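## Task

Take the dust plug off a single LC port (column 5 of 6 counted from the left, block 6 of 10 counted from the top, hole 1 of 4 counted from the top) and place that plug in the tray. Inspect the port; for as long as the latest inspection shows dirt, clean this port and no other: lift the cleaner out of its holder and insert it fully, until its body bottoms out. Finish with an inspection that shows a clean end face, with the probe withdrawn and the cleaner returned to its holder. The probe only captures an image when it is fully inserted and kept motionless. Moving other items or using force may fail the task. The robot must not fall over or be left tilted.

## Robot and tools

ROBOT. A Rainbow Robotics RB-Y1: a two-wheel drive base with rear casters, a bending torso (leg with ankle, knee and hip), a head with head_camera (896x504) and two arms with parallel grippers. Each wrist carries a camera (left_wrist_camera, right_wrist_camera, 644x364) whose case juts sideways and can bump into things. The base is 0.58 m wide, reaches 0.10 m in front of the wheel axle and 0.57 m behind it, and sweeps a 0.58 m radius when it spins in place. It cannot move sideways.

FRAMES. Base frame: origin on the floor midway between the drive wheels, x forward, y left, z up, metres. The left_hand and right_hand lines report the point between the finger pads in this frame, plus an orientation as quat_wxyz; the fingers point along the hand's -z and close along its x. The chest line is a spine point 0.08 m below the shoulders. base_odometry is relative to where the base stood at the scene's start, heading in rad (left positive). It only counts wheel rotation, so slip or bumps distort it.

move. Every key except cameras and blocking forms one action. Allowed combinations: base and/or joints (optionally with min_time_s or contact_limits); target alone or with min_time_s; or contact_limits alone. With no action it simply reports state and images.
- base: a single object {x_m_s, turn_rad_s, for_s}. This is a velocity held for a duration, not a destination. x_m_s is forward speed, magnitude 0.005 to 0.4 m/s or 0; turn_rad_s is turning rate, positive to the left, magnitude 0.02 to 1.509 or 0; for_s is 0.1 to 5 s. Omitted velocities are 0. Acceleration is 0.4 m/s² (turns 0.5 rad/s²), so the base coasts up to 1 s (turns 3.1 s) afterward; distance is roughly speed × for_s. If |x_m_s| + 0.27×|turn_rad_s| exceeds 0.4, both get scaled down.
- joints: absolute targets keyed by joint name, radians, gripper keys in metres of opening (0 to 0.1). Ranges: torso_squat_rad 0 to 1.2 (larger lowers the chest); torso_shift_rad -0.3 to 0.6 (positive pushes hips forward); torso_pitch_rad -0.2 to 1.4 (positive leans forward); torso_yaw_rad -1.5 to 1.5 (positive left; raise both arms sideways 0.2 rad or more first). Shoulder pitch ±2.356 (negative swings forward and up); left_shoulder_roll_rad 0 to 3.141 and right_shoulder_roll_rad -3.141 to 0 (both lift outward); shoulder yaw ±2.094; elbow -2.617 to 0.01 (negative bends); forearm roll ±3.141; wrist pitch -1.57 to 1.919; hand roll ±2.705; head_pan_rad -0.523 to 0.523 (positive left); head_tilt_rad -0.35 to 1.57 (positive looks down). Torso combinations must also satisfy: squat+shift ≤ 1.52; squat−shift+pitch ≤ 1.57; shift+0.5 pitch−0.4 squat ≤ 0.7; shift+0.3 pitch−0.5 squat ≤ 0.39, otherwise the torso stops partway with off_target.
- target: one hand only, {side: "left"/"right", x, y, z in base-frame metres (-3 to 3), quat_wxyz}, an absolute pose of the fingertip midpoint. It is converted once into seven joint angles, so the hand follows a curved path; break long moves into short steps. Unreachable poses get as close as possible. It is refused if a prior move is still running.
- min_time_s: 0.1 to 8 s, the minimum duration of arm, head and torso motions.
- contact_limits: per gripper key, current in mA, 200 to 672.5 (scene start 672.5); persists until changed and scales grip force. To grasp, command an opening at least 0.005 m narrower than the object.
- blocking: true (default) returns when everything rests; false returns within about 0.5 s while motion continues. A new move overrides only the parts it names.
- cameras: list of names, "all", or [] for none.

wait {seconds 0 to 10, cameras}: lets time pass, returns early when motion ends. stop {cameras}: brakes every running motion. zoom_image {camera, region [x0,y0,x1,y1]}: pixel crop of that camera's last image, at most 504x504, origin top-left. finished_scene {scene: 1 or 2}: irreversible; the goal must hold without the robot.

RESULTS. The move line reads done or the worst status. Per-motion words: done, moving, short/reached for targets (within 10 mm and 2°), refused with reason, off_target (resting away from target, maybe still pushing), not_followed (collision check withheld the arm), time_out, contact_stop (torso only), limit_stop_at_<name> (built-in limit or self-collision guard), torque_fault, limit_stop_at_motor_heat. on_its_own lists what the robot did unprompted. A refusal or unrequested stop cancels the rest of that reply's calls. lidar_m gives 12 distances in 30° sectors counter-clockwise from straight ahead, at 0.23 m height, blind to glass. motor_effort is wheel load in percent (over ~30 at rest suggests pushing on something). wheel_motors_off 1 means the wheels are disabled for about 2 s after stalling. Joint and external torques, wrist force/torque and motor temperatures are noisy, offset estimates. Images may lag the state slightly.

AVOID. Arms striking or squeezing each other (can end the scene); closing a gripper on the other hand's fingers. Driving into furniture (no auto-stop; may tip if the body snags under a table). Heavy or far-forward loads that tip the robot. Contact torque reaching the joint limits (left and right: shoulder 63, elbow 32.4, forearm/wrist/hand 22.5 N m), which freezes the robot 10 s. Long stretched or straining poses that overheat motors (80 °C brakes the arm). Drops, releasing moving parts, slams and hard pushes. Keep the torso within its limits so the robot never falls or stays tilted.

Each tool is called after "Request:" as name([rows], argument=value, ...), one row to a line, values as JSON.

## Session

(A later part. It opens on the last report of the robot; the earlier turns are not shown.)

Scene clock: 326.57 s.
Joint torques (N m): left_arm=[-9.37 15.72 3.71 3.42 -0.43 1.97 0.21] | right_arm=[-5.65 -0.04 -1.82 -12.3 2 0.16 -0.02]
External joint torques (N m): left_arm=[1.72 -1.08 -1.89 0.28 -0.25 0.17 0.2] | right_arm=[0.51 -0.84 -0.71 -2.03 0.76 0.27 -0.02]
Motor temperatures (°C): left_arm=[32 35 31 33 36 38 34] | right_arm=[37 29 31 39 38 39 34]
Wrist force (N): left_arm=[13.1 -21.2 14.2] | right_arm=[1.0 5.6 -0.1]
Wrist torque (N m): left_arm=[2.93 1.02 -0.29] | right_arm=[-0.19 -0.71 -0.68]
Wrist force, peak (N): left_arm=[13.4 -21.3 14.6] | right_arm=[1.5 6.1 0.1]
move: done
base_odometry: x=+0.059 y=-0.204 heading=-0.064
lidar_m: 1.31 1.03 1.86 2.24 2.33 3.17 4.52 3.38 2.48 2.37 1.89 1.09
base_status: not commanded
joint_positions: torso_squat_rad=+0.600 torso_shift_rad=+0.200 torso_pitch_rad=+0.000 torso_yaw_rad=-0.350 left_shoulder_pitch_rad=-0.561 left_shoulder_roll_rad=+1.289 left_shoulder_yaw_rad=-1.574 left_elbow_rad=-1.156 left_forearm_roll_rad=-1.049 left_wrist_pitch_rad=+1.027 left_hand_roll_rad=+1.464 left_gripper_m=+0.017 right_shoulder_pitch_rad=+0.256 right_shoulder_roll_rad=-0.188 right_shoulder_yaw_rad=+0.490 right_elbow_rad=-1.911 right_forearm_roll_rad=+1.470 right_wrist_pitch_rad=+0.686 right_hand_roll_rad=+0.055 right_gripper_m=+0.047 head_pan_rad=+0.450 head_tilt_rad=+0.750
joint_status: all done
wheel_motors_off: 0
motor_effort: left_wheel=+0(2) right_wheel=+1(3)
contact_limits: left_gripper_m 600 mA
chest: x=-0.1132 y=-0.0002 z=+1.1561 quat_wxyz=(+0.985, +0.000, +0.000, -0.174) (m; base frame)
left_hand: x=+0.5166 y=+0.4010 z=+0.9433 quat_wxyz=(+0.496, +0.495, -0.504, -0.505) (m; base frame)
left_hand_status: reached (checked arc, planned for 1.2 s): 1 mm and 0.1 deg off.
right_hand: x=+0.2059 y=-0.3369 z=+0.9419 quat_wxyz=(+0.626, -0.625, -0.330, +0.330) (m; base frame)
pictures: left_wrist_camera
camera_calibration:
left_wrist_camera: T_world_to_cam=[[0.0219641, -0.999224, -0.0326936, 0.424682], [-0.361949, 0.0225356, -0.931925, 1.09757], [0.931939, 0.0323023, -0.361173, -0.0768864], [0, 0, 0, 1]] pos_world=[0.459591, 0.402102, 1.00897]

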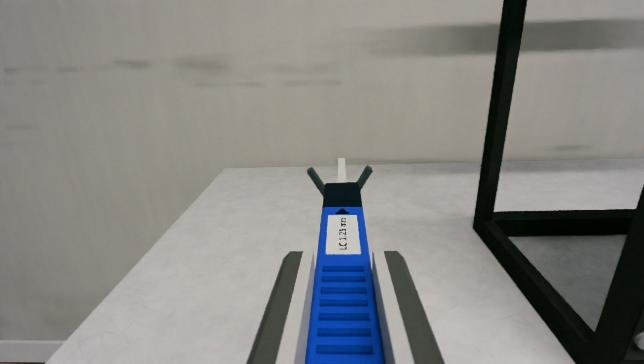

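Request:
move(target={"side":"left","x":0.517,"y":0.402,"z":0.9385,"quat_wxyz":[0.495,0.495,-0.505,-0.505]}, min_time_s=1.2, cameras=["left_wrist_camera"])

Request:
zoom_image(camera="left_wrist_camera", region=[260, 130, 420, 290])

Request:
move(target={"side":"left","x":0.517,"y":0.402,"z":0.936,"quat_wxyz":[0.495,0.495,-0.505,-0.505]}, min_time_s=1.2, cameras=["left_wrist_camera"])

Request:
zoom_image(camera="left_wrist_camera", region=[260, 130, 420, 290])

Scene clock: 328.33 s.
Joint torques (N m): left_arm=[-9.12 16.02 3.82 3.5 -0.45 1.94 0.35] | right_arm=[-6.08 -0.06 -1.57 -12.37 2.2 0.07 -0.09]
External joint torques (N m): left_arm=[2.01 -0.78 -1.66 0.28 -0.29 0.14 0.34] | right_arm=[0.08 -0.86 -0.46 -2.1 0.96 0.18 -0.08]
Motor temperatures (°C): left_arm=[32 35 31 33 36 38 34] | right_arm=[37 29 31 39 38 39 34]
Wrist force (N): left_arm=[13.4 -21.1 14.6] | right_arm=[1.2 6.1 0.2]
Wrist torque (N m): left_arm=[2.89 1.06 -0.32] | right_arm=[-0.23 -0.68 -0.68]
Wrist force, peak (N): left_arm=[13.6 -21.4 14.3] | right_arm=[1.4 6.2 -0.2]
move: done
base_odometry: x=+0.059 y=-0.204 heading=-0.064
lidar_m: 1.31 1.04 1.86 2.24 2.33 3.18 4.53 3.40 2.46 2.36 1.89 1.08
base_status: not commanded
joint_positions: torso_squat_rad=+0.600 torso_shift_rad=+0.200 torso_pitch_rad=+0.000 torso_yaw_rad=-0.350 left_shoulder_pitch_rad=-0.557 left_shoulder_roll_rad=+1.270 left_shoulder_yaw_rad=-1.576 left_elbow_rad=-1.126 left_forearm_roll_rad=-1.057 left_wrist_pitch_rad=+1.028 left_hand_roll_rad=+1.480 left_gripper_m=+0.017 right_shoulder_pitch_rad=+0.256 right_shoulder_roll_rad=-0.188 right_shoulder_yaw_rad=+0.490 right_elbow_rad=-1.911 right_forearm_roll_rad=+1.470 right_wrist_pitch_rad=+0.686 right_hand_roll_rad=+0.055 right_gripper_m=+0.047 head_pan_rad=+0.450 head_tilt_rad=+0.750
joint_status: all done
wheel_motors_off: 0
motor_effort: left_wheel=+1(3) right_wheel=-1(4)
contact_limits: left_gripper_m 600 mA
chest: x=-0.1132 y=-0.0002 z=+1.1561 quat_wxyz=(+0.985, +0.000, +0.000, -0.174) (m; base frame)
left_hand: x=+0.5169 y=+0.4018 z=+0.9386 quat_wxyz=(+0.495, +0.495, -0.505, -0.505) (m; base frame)
left_hand_status: reached (checked arc, planned for 1.2 s): 0 mm and 0.0 deg off.
right_hand: x=+0.2059 y=-0.3369 z=+0.9419 quat_wxyz=(+0.626, -0.625, -0.330, +0.330) (m; base frame)
pictures: left_wrist_camera
camera_calibration:
left_wrist_camera: T_world_to_cam=[[0.0216189, -0.999237, -0.0325344, 0.425325], [-0.361023, 0.0225435, -0.932284, 1.09322], [0.932306, 0.0319006, -0.36026, -0.0798121], [0, 0, 0, 1]] pos_world=[0.45989, 0.402902, 1.00427]

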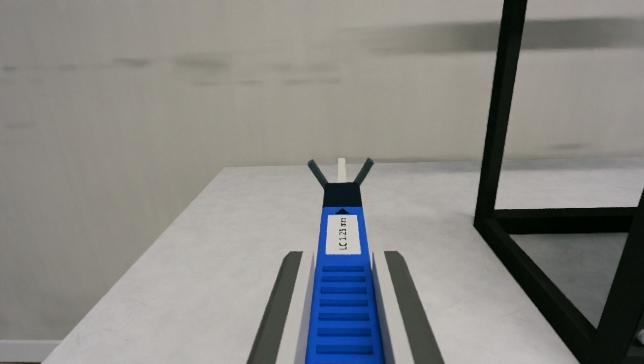

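Scaled by 3.150 from the camera's 644x364 image, which has a finer 1265x715 frame.

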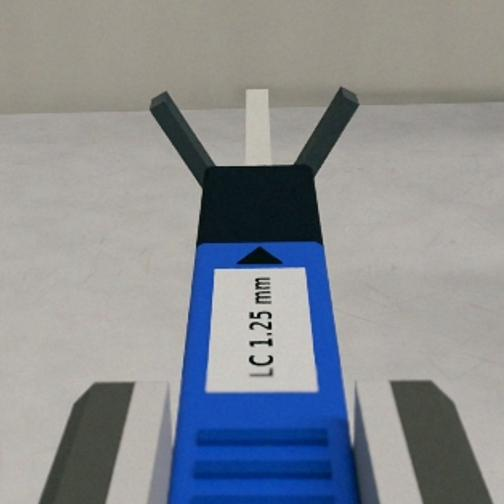

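Scene clock: 329.87 s.
Joint torques (N m): left_arm=[-8.97 15.17 3.04 3.42 -0.62 1.72 0.24] | right_arm=[-6.42 -0.29 -1.82 -12.41 2.11 -0.18 -0.14]
External joint torques (N m): left_arm=[2.18 -1.62 -2.37 0.16 -0.46 -0.08 0.23] | right_arm=[-0.26 -1.09 -0.71 -2.14 0.88 -0.07 -0.13]
Motor temperatures (°C): left_arm=[32 35 31 33 36 38 34] | right_arm=[37 29 31 39 38 39 34]
Wrist force (N): left_arm=[12.7 -20.3 13.8] | right_arm=[1.0 6.0 -0.1]
Wrist torque (N m): left_arm=[2.96 1.03 -0.29] | right_arm=[-0.23 -0.70 -0.70]
Wrist force, peak (N): left_arm=[12.9 -21.4 14.5] | right_arm=[0.8 6.3 0.3]
move: done
base_odometry: x=+0.059 y=-0.204 heading=-0.064
lidar_m: 1.31 1.03 1.86 2.24 2.34 3.19 4.53 3.38 2.46 2.35 1.89 1.08
base_status: not commanded
joint_positions: torso_squat_rad=+0.600 torso_shift_rad=+0.200 torso_pitch_rad=+0.000 torso_yaw_rad=-0.350 left_shoulder_pitch_rad=-0.555 left_shoulder_roll_rad=+1.259 left_shoulder_yaw_rad=-1.577 left_elbow_rad=-1.110 left_forearm_roll_rad=-1.061 left_wrist_pitch_rad=+1.029 left_hand_roll_rad=+1.487 left_gripper_m=+0.017 right_shoulder_pitch_rad=+0.256 right_shoulder_roll_rad=-0.188 right_shoulder_yaw_rad=+0.490 right_elbow_rad=-1.911 right_forearm_roll_rad=+1.470 right_wrist_pitch_rad=+0.686 right_hand_roll_rad=+0.055 right_gripper_m=+0.047 head_pan_rad=+0.450 head_tilt_rad=+0.750
joint_status: all done
wheel_motors_off: 0
motor_effort: left_wheel=+0(2) right_wheel=-1(3)
contact_limits: left_gripper_m 600 mA
chest: x=-0.1132 y=-0.0002 z=+1.1561 quat_wxyz=(+0.985, +0.000, +0.000, -0.174) (m; base frame)
left_hand: x=+0.5171 y=+0.4019 z=+0.9362 quat_wxyz=(+0.495, +0.495, -0.505, -0.505) (m; base frame)
left_hand_status: reached (checked arc, planned for 1.2 s): 0 mm and 0.0 deg off.
right_hand: x=+0.2059 y=-0.3369 z=+0.9419 quat_wxyz=(+0.626, -0.625, -0.330, +0.330) (m; base frame)
pictures: left_wrist_camera
camera_calibration:
left_wrist_camera: T_world_to_cam=[[0.0213616, -0.999246, -0.0324118, 0.425341], [-0.360427, 0.0225422, -0.932515, 1.09088], [0.932543, 0.0316021, -0.359674, -0.0813845], [0, 0, 0, 1]] pos_world=[0.45999, 0.403002, 1.00177]

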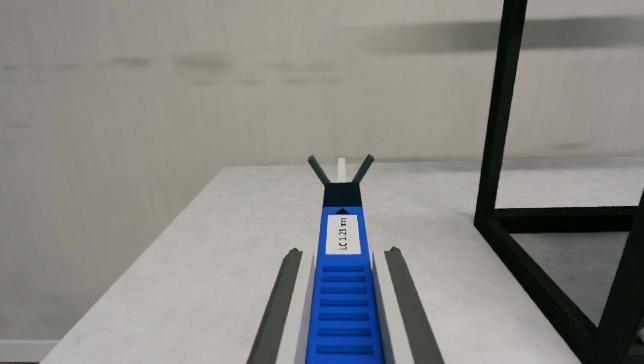

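Scaled by 3.150 from the camera's 644x364 image, which has a finer 1265x715 frame.

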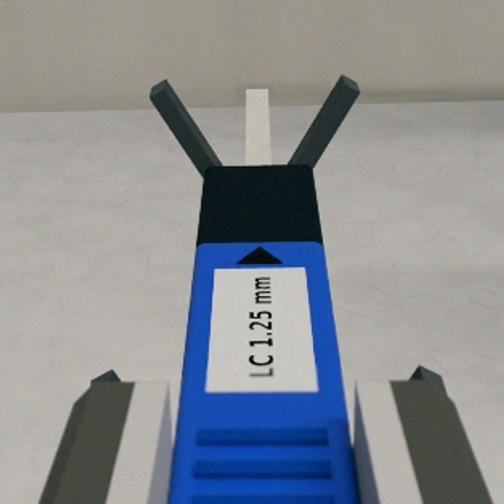

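Request:
move(target={"side":"left","x":0.517,"y":0.402,"z":0.9352,"quat_wxyz":[0.495,0.495,-0.505,-0.505]}, min_time_s=1.0, cameras=["left_wrist_camera","head_camera"])

Request:
zoom_image(camera="left_wrist_camera", region=[260, 130, 420, 290])

Request:
zoom_image(camera="head_camera", region=[60, 60, 200, 200])

Scene clock: 331.40 s.
Joint torques (N m): left_arm=[-9.71 15.5 4.42 2.83 -0.08 1.52 -0.14] | right_arm=[-5.76 0.13 -1.31 -12.34 2.02 0.01 0.02]
External joint torques (N m): left_arm=[1.44 -1.3 -0.99 -0.42 0.07 -0.28 -0.15] | right_arm=[0.4 -0.67 -0.2 -2.07 0.79 0.12 0.02]
Motor temperatures (°C): left_arm=[32 35 31 33 36 38 34] | right_arm=[37 29 31 39 38 39 34]
Wrist force (N): left_arm=[13.1 -20.5 13.6] | right_arm=[1.1 5.9 0.3]
Wrist torque (N m): left_arm=[2.97 1.10 -0.30] | right_arm=[-0.21 -0.69 -0.67]
Wrist force, peak (N): left_arm=[13.0 -20.7 14.3] | right_arm=[1.2 6.3 0.1]
move: done
base_odometry: x=+0.059 y=-0.204 heading=-0.064
lidar_m: 1.31 1.03 1.87 2.25 2.34 3.20 4.52 3.39 2.46 2.37 1.89 1.10
base_status: not commanded
joint_positions: torso_squat_rad=+0.600 torso_shift_rad=+0.200 torso_pitch_rad=+0.000 torso_yaw_rad=-0.350 left_shoulder_pitch_rad=-0.555 left_shoulder_roll_rad=+1.259 left_shoulder_yaw_rad=-1.577 left_elbow_rad=-1.110 left_forearm_roll_rad=-1.061 left_wrist_pitch_rad=+1.029 left_hand_roll_rad=+1.487 left_gripper_m=+0.017 right_shoulder_pitch_rad=+0.256 right_shoulder_roll_rad=-0.188 right_shoulder_yaw_rad=+0.490 right_elbow_rad=-1.911 right_forearm_roll_rad=+1.470 right_wrist_pitch_rad=+0.686 right_hand_roll_rad=+0.055 right_gripper_m=+0.047 head_pan_rad=+0.450 head_tilt_rad=+0.750
joint_status: all done
wheel_motors_off: 0
motor_effort: left_wheel=+0(2) right_wheel=-1(4)
contact_limits: left_gripper_m 600 mA
chest: x=-0.1132 y=-0.0002 z=+1.1561 quat_wxyz=(+0.985, +0.000, +0.000, -0.174) (m; base frame)
left_hand: x=+0.5171 y=+0.4019 z=+0.9362 quat_wxyz=(+0.495, +0.495, -0.505, -0.505) (m; base frame)
left_hand_status: reached (checked arc, planned for 1.0 s): 1 mm and 0.0 deg off.
right_hand: x=+0.2059 y=-0.3369 z=+0.9419 quat_wxyz=(+0.626, -0.625, -0.330, +0.330) (m; base frame)
pictures: head_camera, left_wrist_camera
camera_calibration:
head_camera: T_world_to_cam=[[0.0244423, -0.999554, 0.0171423, -0.0203553], [-0.673699, -0.0291381, -0.738431, 0.998949], [0.738601, 0.0065002, -0.674111, 0.92621], [0, 0, 0, 1]] pos_world=[-0.0106108, 0.00274073, 1.36237]
left_wrist_camera: T_world_to_cam=[[0.0213616, -0.999246, -0.0324118, 0.425341], [-0.360427, 0.0225422, -0.932515, 1.09088], [0.932543, 0.0316021, -0.359674, -0.0813845], [0, 0, 0, 1]] pos_world=[0.45999, 0.403002, 1.00177]

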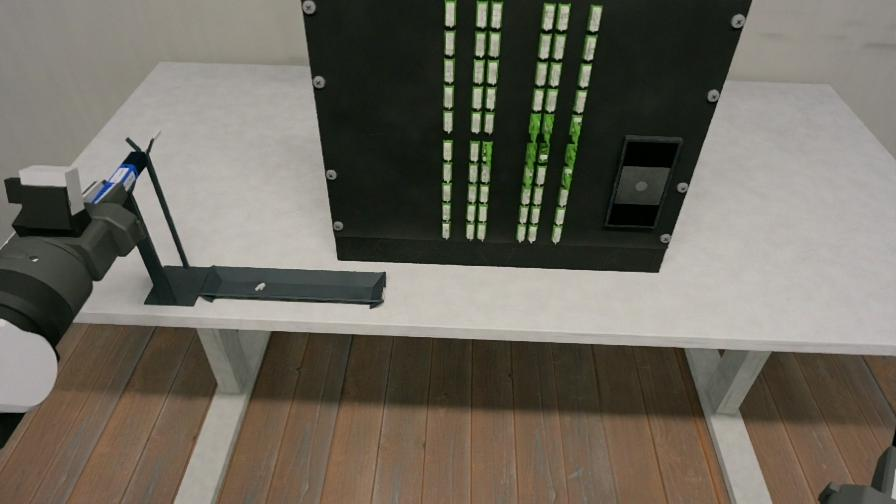

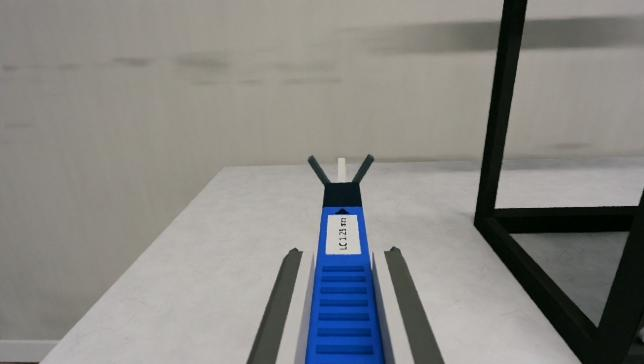

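Scaled by 3.150 from the camera's 644x364 image, which has a finer 1265x715 frame.

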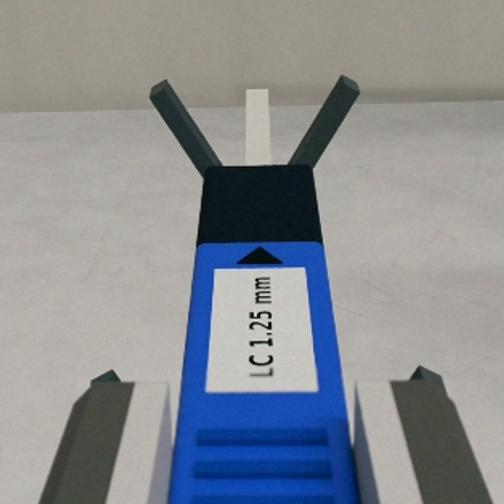

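Scaled by 3.600 from the camera's 896x504 image, which has a finer 1280x720 frame.

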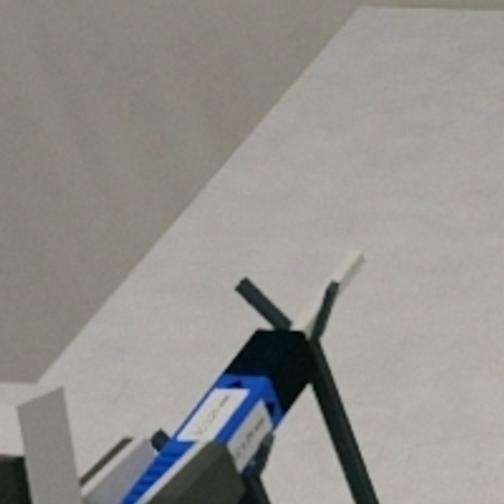

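Request:
move(joints={"left_gripper_m":0.022}, cameras=["left_wrist_camera"])

Request:
move(joints={"left_gripper_m":0.04}, cameras=["left_wrist_camera","head_camera"])

Request:
zoom_image(camera="left_wrist_camera", region=[260, 130, 420, 290])

Scene clock: 332.03 s.
Joint torques (N m): left_arm=[-9.98 15.49 4.87 2.69 -0.24 1.53 0.04] | right_arm=[-5.86 -0.08 -1.69 -12.41 2.02 0.06 -0.04]
External joint torques (N m): left_arm=[1.17 -1.31 -0.54 -0.56 -0.09 -0.27 0.02] | right_arm=[0.3 -0.87 -0.59 -2.14 0.79 0.17 -0.03]
Motor temperatures (°C): left_arm=[32 35 31 33 36 38 34] | right_arm=[37 29 31 39 38 39 34]
Wrist force (N): left_arm=[12.9 -20.7 14.2] | right_arm=[0.8 6.2 -0.1]
Wrist torque (N m): left_arm=[2.89 1.00 -0.31] | right_arm=[-0.25 -0.75 -0.69]
Wrist force, peak (N): left_arm=[13.0 -20.9 14.4] | right_arm=[1.2 6.2 -0.1]
move: done
base_odometry: x=+0.059 y=-0.204 heading=-0.064
lidar_m: 1.30 1.02 1.87 2.25 2.35 3.19 4.52 3.39 2.46 2.37 1.91 1.10
base_status: not commanded
joint_positions: torso_squat_rad=+0.600 torso_shift_rad=+0.200 torso_pitch_rad=+0.000 torso_yaw_rad=-0.350 left_shoulder_pitch_rad=-0.555 left_shoulder_roll_rad=+1.259 left_shoulder_yaw_rad=-1.577 left_elbow_rad=-1.110 left_forearm_roll_rad=-1.061 left_wrist_pitch_rad=+1.029 left_hand_roll_rad=+1.487 left_gripper_m=+0.022 right_shoulder_pitch_rad=+0.256 right_shoulder_roll_rad=-0.188 right_shoulder_yaw_rad=+0.490 right_elbow_rad=-1.911 right_forearm_roll_rad=+1.470 right_wrist_pitch_rad=+0.686 right_hand_roll_rad=+0.055 right_gripper_m=+0.047 head_pan_rad=+0.450 head_tilt_rad=+0.750
joint_status: all done
wheel_motors_off: 0
motor_effort: left_wheel=+1(2) right_wheel=+2(4)
contact_limits: left_gripper_m 600 mA
chest: x=-0.1132 y=-0.0002 z=+1.1561 quat_wxyz=(+0.985, +0.000, +0.000, -0.174) (m; base frame)
left_hand: x=+0.5171 y=+0.4019 z=+0.9362 quat_wxyz=(+0.495, +0.495, -0.505, -0.505) (m; base frame)
right_hand: x=+0.2059 y=-0.3369 z=+0.9419 quat_wxyz=(+0.626, -0.625, -0.330, +0.330) (m; base frame)
pictures: left_wrist_camera
camera_calibration:
left_wrist_camera: T_world_to_cam=[[0.0213573, -0.999246, -0.0324132, 0.425344], [-0.360514, 0.0225421, -0.932481, 1.09088], [0.932509, 0.0316007, -0.359761, -0.0812811], [0, 0, 0, 1]] pos_world=[0.45999, 0.403002, 1.00177]

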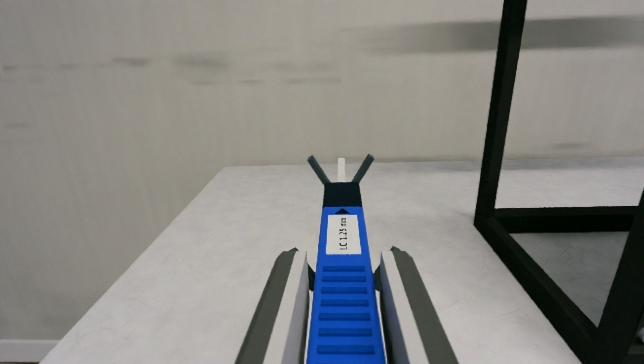

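Scene clock: 332.70 s.
Joint torques (N m): left_arm=[-9.8 15.43 4.8 2.82 -0.13 1.46 -0.1] | right_arm=[-6.18 -0.21 -1.7 -12.29 2.18 0.08 -0.28]
External joint torques (N m): left_arm=[1.36 -1.37 -0.61 -0.43 0.03 -0.34 -0.12] | right_arm=[-0.03 -1.01 -0.6 -2.02 0.95 0.19 -0.28]
Motor temperatures (°C): left_arm=[32 35 31 33 36 38 34] | right_arm=[37 29 31 39 38 39 34]
Wrist force (N): left_arm=[13.2 -20.7 14.4] | right_arm=[0.5 5.8 -0.1]
Wrist torque (N m): left_arm=[2.93 1.05 -0.31] | right_arm=[-0.19 -0.79 -0.68]
Wrist force, peak (N): left_arm=[12.9 -21.2 14.4] | right_arm=[0.8 6.1 0.4]
move: done
base_odometry: x=+0.059 y=-0.204 heading=-0.064
lidar_m: 1.31 1.03 1.87 2.25 2.33 3.17 4.52 3.38 2.48 2.37 1.90 1.09
base_status: not commanded
joint_positions: torso_squat_rad=+0.600 torso_shift_rad=+0.200 torso_pitch_rad=+0.000 torso_yaw_rad=-0.350 left_shoulder_pitch_rad=-0.555 left_shoulder_roll_rad=+1.259 left_shoulder_yaw_rad=-1.577 left_elbow_rad=-1.110 left_forearm_roll_rad=-1.061 left_wrist_pitch_rad=+1.029 left_hand_roll_rad=+1.487 left_gripper_m=+0.040 right_shoulder_pitch_rad=+0.256 right_shoulder_roll_rad=-0.188 right_shoulder_yaw_rad=+0.490 right_elbow_rad=-1.911 right_forearm_roll_rad=+1.470 right_wrist_pitch_rad=+0.686 right_hand_roll_rad=+0.055 right_gripper_m=+0.047 head_pan_rad=+0.450 head_tilt_rad=+0.750
joint_status: all done
wheel_motors_off: 0
motor_effort: left_wheel=+0(2) right_wheel=-1(3)
contact_limits: left_gripper_m 600 mA
chest: x=-0.1132 y=-0.0002 z=+1.1561 quat_wxyz=(+0.985, +0.000, +0.000, -0.174) (m; base frame)
left_hand: x=+0.5171 y=+0.4019 z=+0.9362 quat_wxyz=(+0.495, +0.495, -0.505, -0.505) (m; base frame)
right_hand: x=+0.2059 y=-0.3369 z=+0.9419 quat_wxyz=(+0.626, -0.625, -0.330, +0.330) (m; base frame)
pictures: head_camera, left_wrist_camera
camera_calibration:
head_camera: T_world_to_cam=[[0.0244423, -0.999554, 0.0171423, -0.0203553], [-0.673699, -0.0291381, -0.738431, 0.998949], [0.738601, 0.0065002, -0.674111, 0.92621], [0, 0, 0, 1]] pos_world=[-0.0106108, 0.00274073, 1.36237]
left_wrist_camera: T_world_to_cam=[[0.0213573, -0.999246, -0.0324132, 0.425344], [-0.360514, 0.0225421, -0.932481, 1.09088], [0.932509, 0.0316007, -0.359761, -0.0812811], [0, 0, 0, 1]] pos_world=[0.45999, 0.403002, 1.00177]

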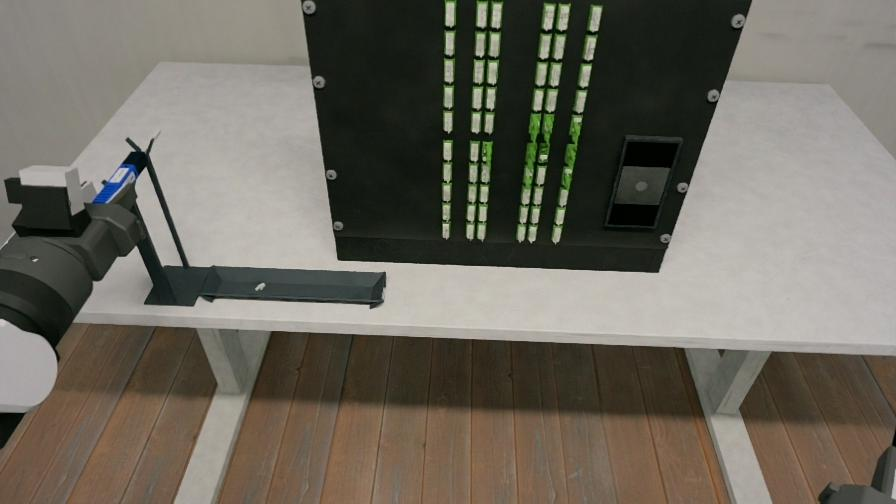

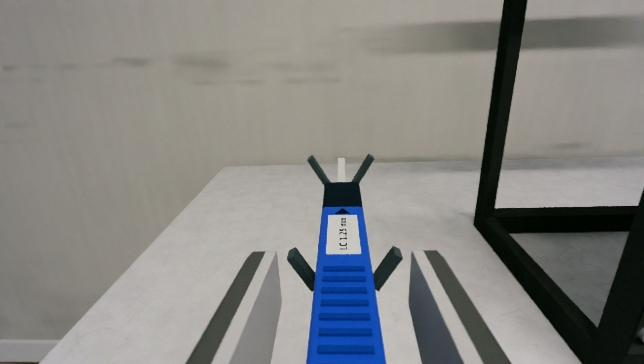

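Scaled by 3.150 from the camera's 644x364 image, which has a finer 1265x715 frame.

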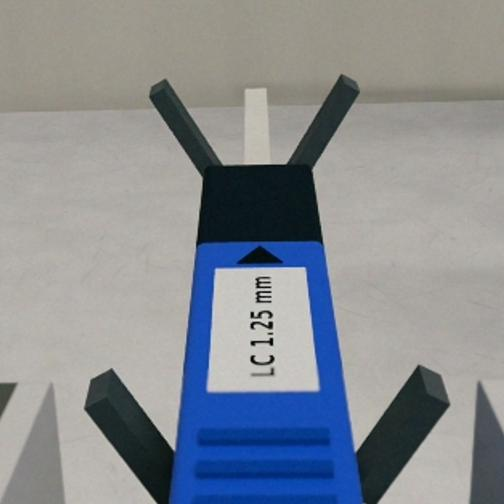

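Seated perfectly. Retreat.

Request:
move(joints={"left_gripper_m":0.05}, cameras=[])

Request:
move(target={"side":"left","x":0.46,"y":0.402,"z":0.938,"quat_wxyz":[0.495,0.495,-0.505,-0.505]}, min_time_s=1.5, cameras=[])

Request:
move(target={"side":"left","x":0.40,"y":0.402,"z":0.945,"quat_wxyz":[0.495,0.495,-0.505,-0.505]}, min_time_s=1.2, cameras=["head_camera","left_wrist_camera"])

Scene clock: 333.40 s.
Joint torques (N m): left_arm=[-9.81 15.5 4.85 2.74 -0.12 1.4 -0.01] | right_arm=[-6.25 -0.15 -1.21 -12.19 2.05 0.06 -0.17]
External joint torques (N m): left_arm=[1.34 -1.3 -0.57 -0.51 0.03 -0.4 -0.02] | right_arm=[-0.1 -0.95 -0.1 -1.92 0.82 0.17 -0.16]
Motor temperatures (°C): left_arm=[32 36 31 33 36 38 34] | right_arm=[37 29 31 39 38 39 34]
Wrist force (N): left_arm=[13.3 -20.5 14.5] | right_arm=[0.9 6.1 0.2]
Wrist torque (N m): left_arm=[2.87 1.05 -0.31] | right_arm=[-0.26 -0.71 -0.65]
Wrist force, peak (N): left_arm=[13.5 -21.1 14.3] | right_arm=[1.2 6.3 0.1]
move: done
base_odometry: x=+0.059 y=-0.204 heading=-0.064
lidar_m: 1.31 1.03 1.85 2.25 2.34 3.19 4.52 3.38 2.47 2.37 1.90 1.09
base_status: not commanded
joint_positions: torso_squat_rad=+0.600 torso_shift_rad=+0.200 torso_pitch_rad=+0.000 torso_yaw_rad=-0.350 left_shoulder_pitch_rad=-0.555 left_shoulder_roll_rad=+1.259 left_shoulder_yaw_rad=-1.577 left_elbow_rad=-1.110 left_forearm_roll_rad=-1.061 left_wrist_pitch_rad=+1.029 left_hand_roll_rad=+1.487 left_gripper_m=+0.050 right_shoulder_pitch_rad=+0.256 right_shoulder_roll_rad=-0.188 right_shoulder_yaw_rad=+0.490 right_elbow_rad=-1.911 right_forearm_roll_rad=+1.470 right_wrist_pitch_rad=+0.686 right_hand_roll_rad=+0.055 right_gripper_m=+0.047 head_pan_rad=+0.450 head_tilt_rad=+0.750
joint_status: all done
wheel_motors_off: 0
motor_effort: left_wheel=+1(2) right_wheel=+1(3)
contact_limits: left_gripper_m 600 mA
chest: x=-0.1132 y=-0.0002 z=+1.1561 quat_wxyz=(+0.985, +0.000, +0.000, -0.174) (m; base frame)
left_hand: x=+0.5171 y=+0.4019 z=+0.9362 quat_wxyz=(+0.495, +0.495, -0.505, -0.505) (m; base frame)
right_hand: x=+0.2059 y=-0.3369 z=+0.9419 quat_wxyz=(+0.626, -0.625, -0.330, +0.330) (m; base frame)
pictures: none
No camera images: "cameras" was empty.

Scene clock: 335.23 s.
Joint torques (N m): left_arm=[-7.67 16.7 3.72 1.39 -0.05 1.72 -0.39] | right_arm=[-6.02 0 -1.15 -12.26 2.18 0.31 -0.01]
External joint torques (N m): left_arm=[1.2 0 -1.57 -0.7 0.27 -0.05 -0.4] | right_arm=[0.14 -0.8 -0.04 -1.99 0.95 0.42 -0.01]
Motor temperatures (°C): left_arm=[32 36 31 33 36 38 34] | right_arm=[37 29 31 39 38 39 34]
Wrist force (N): left_arm=[12.8 -21.3 14.1] | right_arm=[1.0 5.8 -0.1]
Wrist torque (N m): left_arm=[2.97 0.99 -0.34] | right_arm=[-0.21 -0.71 -0.68]
Wrist force, peak (N): left_arm=[13.2 -21.3 14.4] | right_arm=[1.0 6.2 -0.4]
move: done
base_odometry: x=+0.059 y=-0.204 heading=-0.064
lidar_m: 1.30 1.04 1.87 2.25 2.33 3.18 4.53 3.38 2.45 2.37 1.90 1.09
base_status: not commanded
joint_positions: torso_squat_rad=+0.600 torso_shift_rad=+0.200 torso_pitch_rad=+0.000 torso_yaw_rad=-0.350 left_shoulder_pitch_rad=-0.464 left_shoulder_roll_rad=+1.385 left_shoulder_yaw_rad=-1.588 left_elbow_rad=-1.396 left_forearm_roll_rad=-1.040 left_wrist_pitch_rad=+1.194 left_hand_roll_rad=+1.387 left_gripper_m=+0.050 right_shoulder_pitch_rad=+0.256 right_shoulder_roll_rad=-0.188 right_shoulder_yaw_rad=+0.490 right_elbow_rad=-1.911 right_forearm_roll_rad=+1.470 right_wrist_pitch_rad=+0.686 right_hand_roll_rad=+0.055 right_gripper_m=+0.047 head_pan_rad=+0.450 head_tilt_rad=+0.750
joint_status: all done
wheel_motors_off: 0
motor_effort: left_wheel=+1(2) right_wheel=-1(3)
contact_limits: left_gripper_m 600 mA
chest: x=-0.1132 y=-0.0002 z=+1.1561 quat_wxyz=(+0.985, +0.000, +0.000, -0.174) (m; base frame)
left_hand: x=+0.4601 y=+0.4018 z=+0.9380 quat_wxyz=(+0.495, +0.495, -0.505, -0.505) (m; base frame)
left_hand_status: reached (checked arc, planned for 1.5 s): 0 mm and 0.0 deg off.
right_hand: x=+0.2059 y=-0.3369 z=+0.9419 quat_wxyz=(+0.626, -0.625, -0.330, +0.330) (m; base frame)
pictures: none
No camera images: "cameras" was empty.

Scene clock: 336.77 s.
Joint torques (N m): left_arm=[-5.05 16.25 2.78 0.39 -0.66 1.71 -0.3] | right_arm=[-5.92 0.23 -1.93 -12.62 2.11 -0.05 -0.02]
External joint torques (N m): left_arm=[1.61 -0.16 -1.74 -0.62 -0.22 -0.04 -0.31] | right_arm=[0.24 -0.57 -0.82 -2.35 0.87 0.06 -0.02]
Motor temperatures (°C): left_arm=[31 36 31 33 36 38 34] | right_arm=[37 29 31 39 38 39 34]
Wrist force (N): left_arm=[13.3 -21.1 14.1] | right_arm=[0.6 5.6 0.2]
Wrist torque (N m): left_arm=[2.95 1.05 -0.29] | right_arm=[-0.17 -0.74 -0.68]
Wrist force, peak (N): left_arm=[13.4 -21.4 14.4] | right_arm=[0.9 6.2 -0.2]
move: done
base_odometry: x=+0.059 y=-0.204 heading=-0.064
lidar_m: 1.31 1.03 1.87 2.25 2.36 3.18 4.52 3.38 2.47 2.37 1.91 1.09
base_status: not commanded
joint_positions: torso_squat_rad=+0.600 torso_shift_rad=+0.200 torso_pitch_rad=+0.000 torso_yaw_rad=-0.350 left_shoulder_pitch_rad=-0.372 left_shoulder_roll_rad=+1.486 left_shoulder_yaw_rad=-1.618 left_elbow_rad=-1.629 left_forearm_roll_rad=-1.061 left_wrist_pitch_rad=+1.360 left_hand_roll_rad=+1.326 left_gripper_m=+0.050 right_shoulder_pitch_rad=+0.256 right_shoulder_roll_rad=-0.188 right_shoulder_yaw_rad=+0.490 right_elbow_rad=-1.911 right_forearm_roll_rad=+1.470 right_wrist_pitch_rad=+0.686 right_hand_roll_rad=+0.055 right_gripper_m=+0.047 head_pan_rad=+0.450 head_tilt_rad=+0.750
joint_status: all done
wheel_motors_off: 0
motor_effort: left_wheel=+1(2) right_wheel=-1(5)
contact_limits: left_gripper_m 600 mA
chest: x=-0.1132 y=-0.0002 z=+1.1561 quat_wxyz=(+0.985, +0.000, +0.000, -0.174) (m; base frame)
left_hand: x=+0.4009 y=+0.4021 z=+0.9447 quat_wxyz=(+0.495, +0.495, -0.505, -0.505) (m; base frame)
left_hand_status: reached (checked arc, planned for 1.2 s): 1 mm and 0.1 deg off.
right_hand: x=+0.2059 y=-0.3369 z=+0.9419 quat_wxyz=(+0.626, -0.625, -0.330, +0.330) (m; base frame)
pictures: head_camera, left_wrist_camera
camera_calibration:
head_camera: T_world_to_cam=[[0.0244423, -0.999554, 0.0171423, -0.0203553], [-0.673699, -0.0291381, -0.738431, 0.998949], [0.738601, 0.0065002, -0.674111, 0.92621], [0, 0, 0, 1]] pos_world=[-0.0106108, 0.00274073, 1.36237]
left_wrist_camera: T_world_to_cam=[[0.0210367, -0.999278, -0.0316255, 0.427729], [-0.359686, 0.02195, -0.932815, 1.0572], [0.932836, 0.0309986, -0.358965, 0.0294514], [0, 0, 0, 1]] pos_world=[0.343789, 0.403302, 1.01027]

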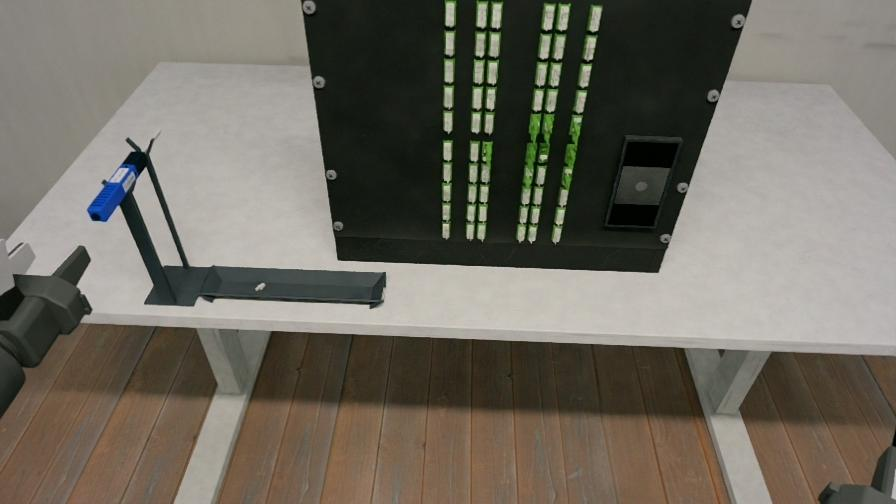

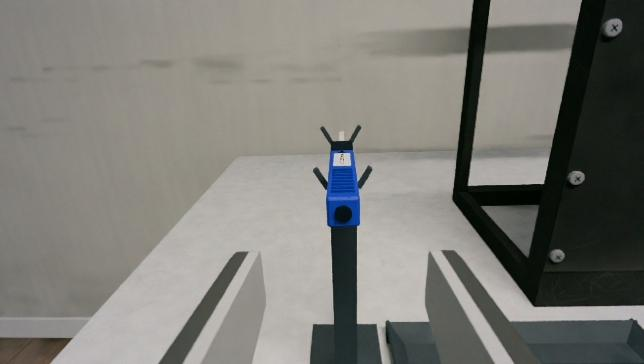

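Request:
finished_scene(scene=1)

The scene is finished: the task was done.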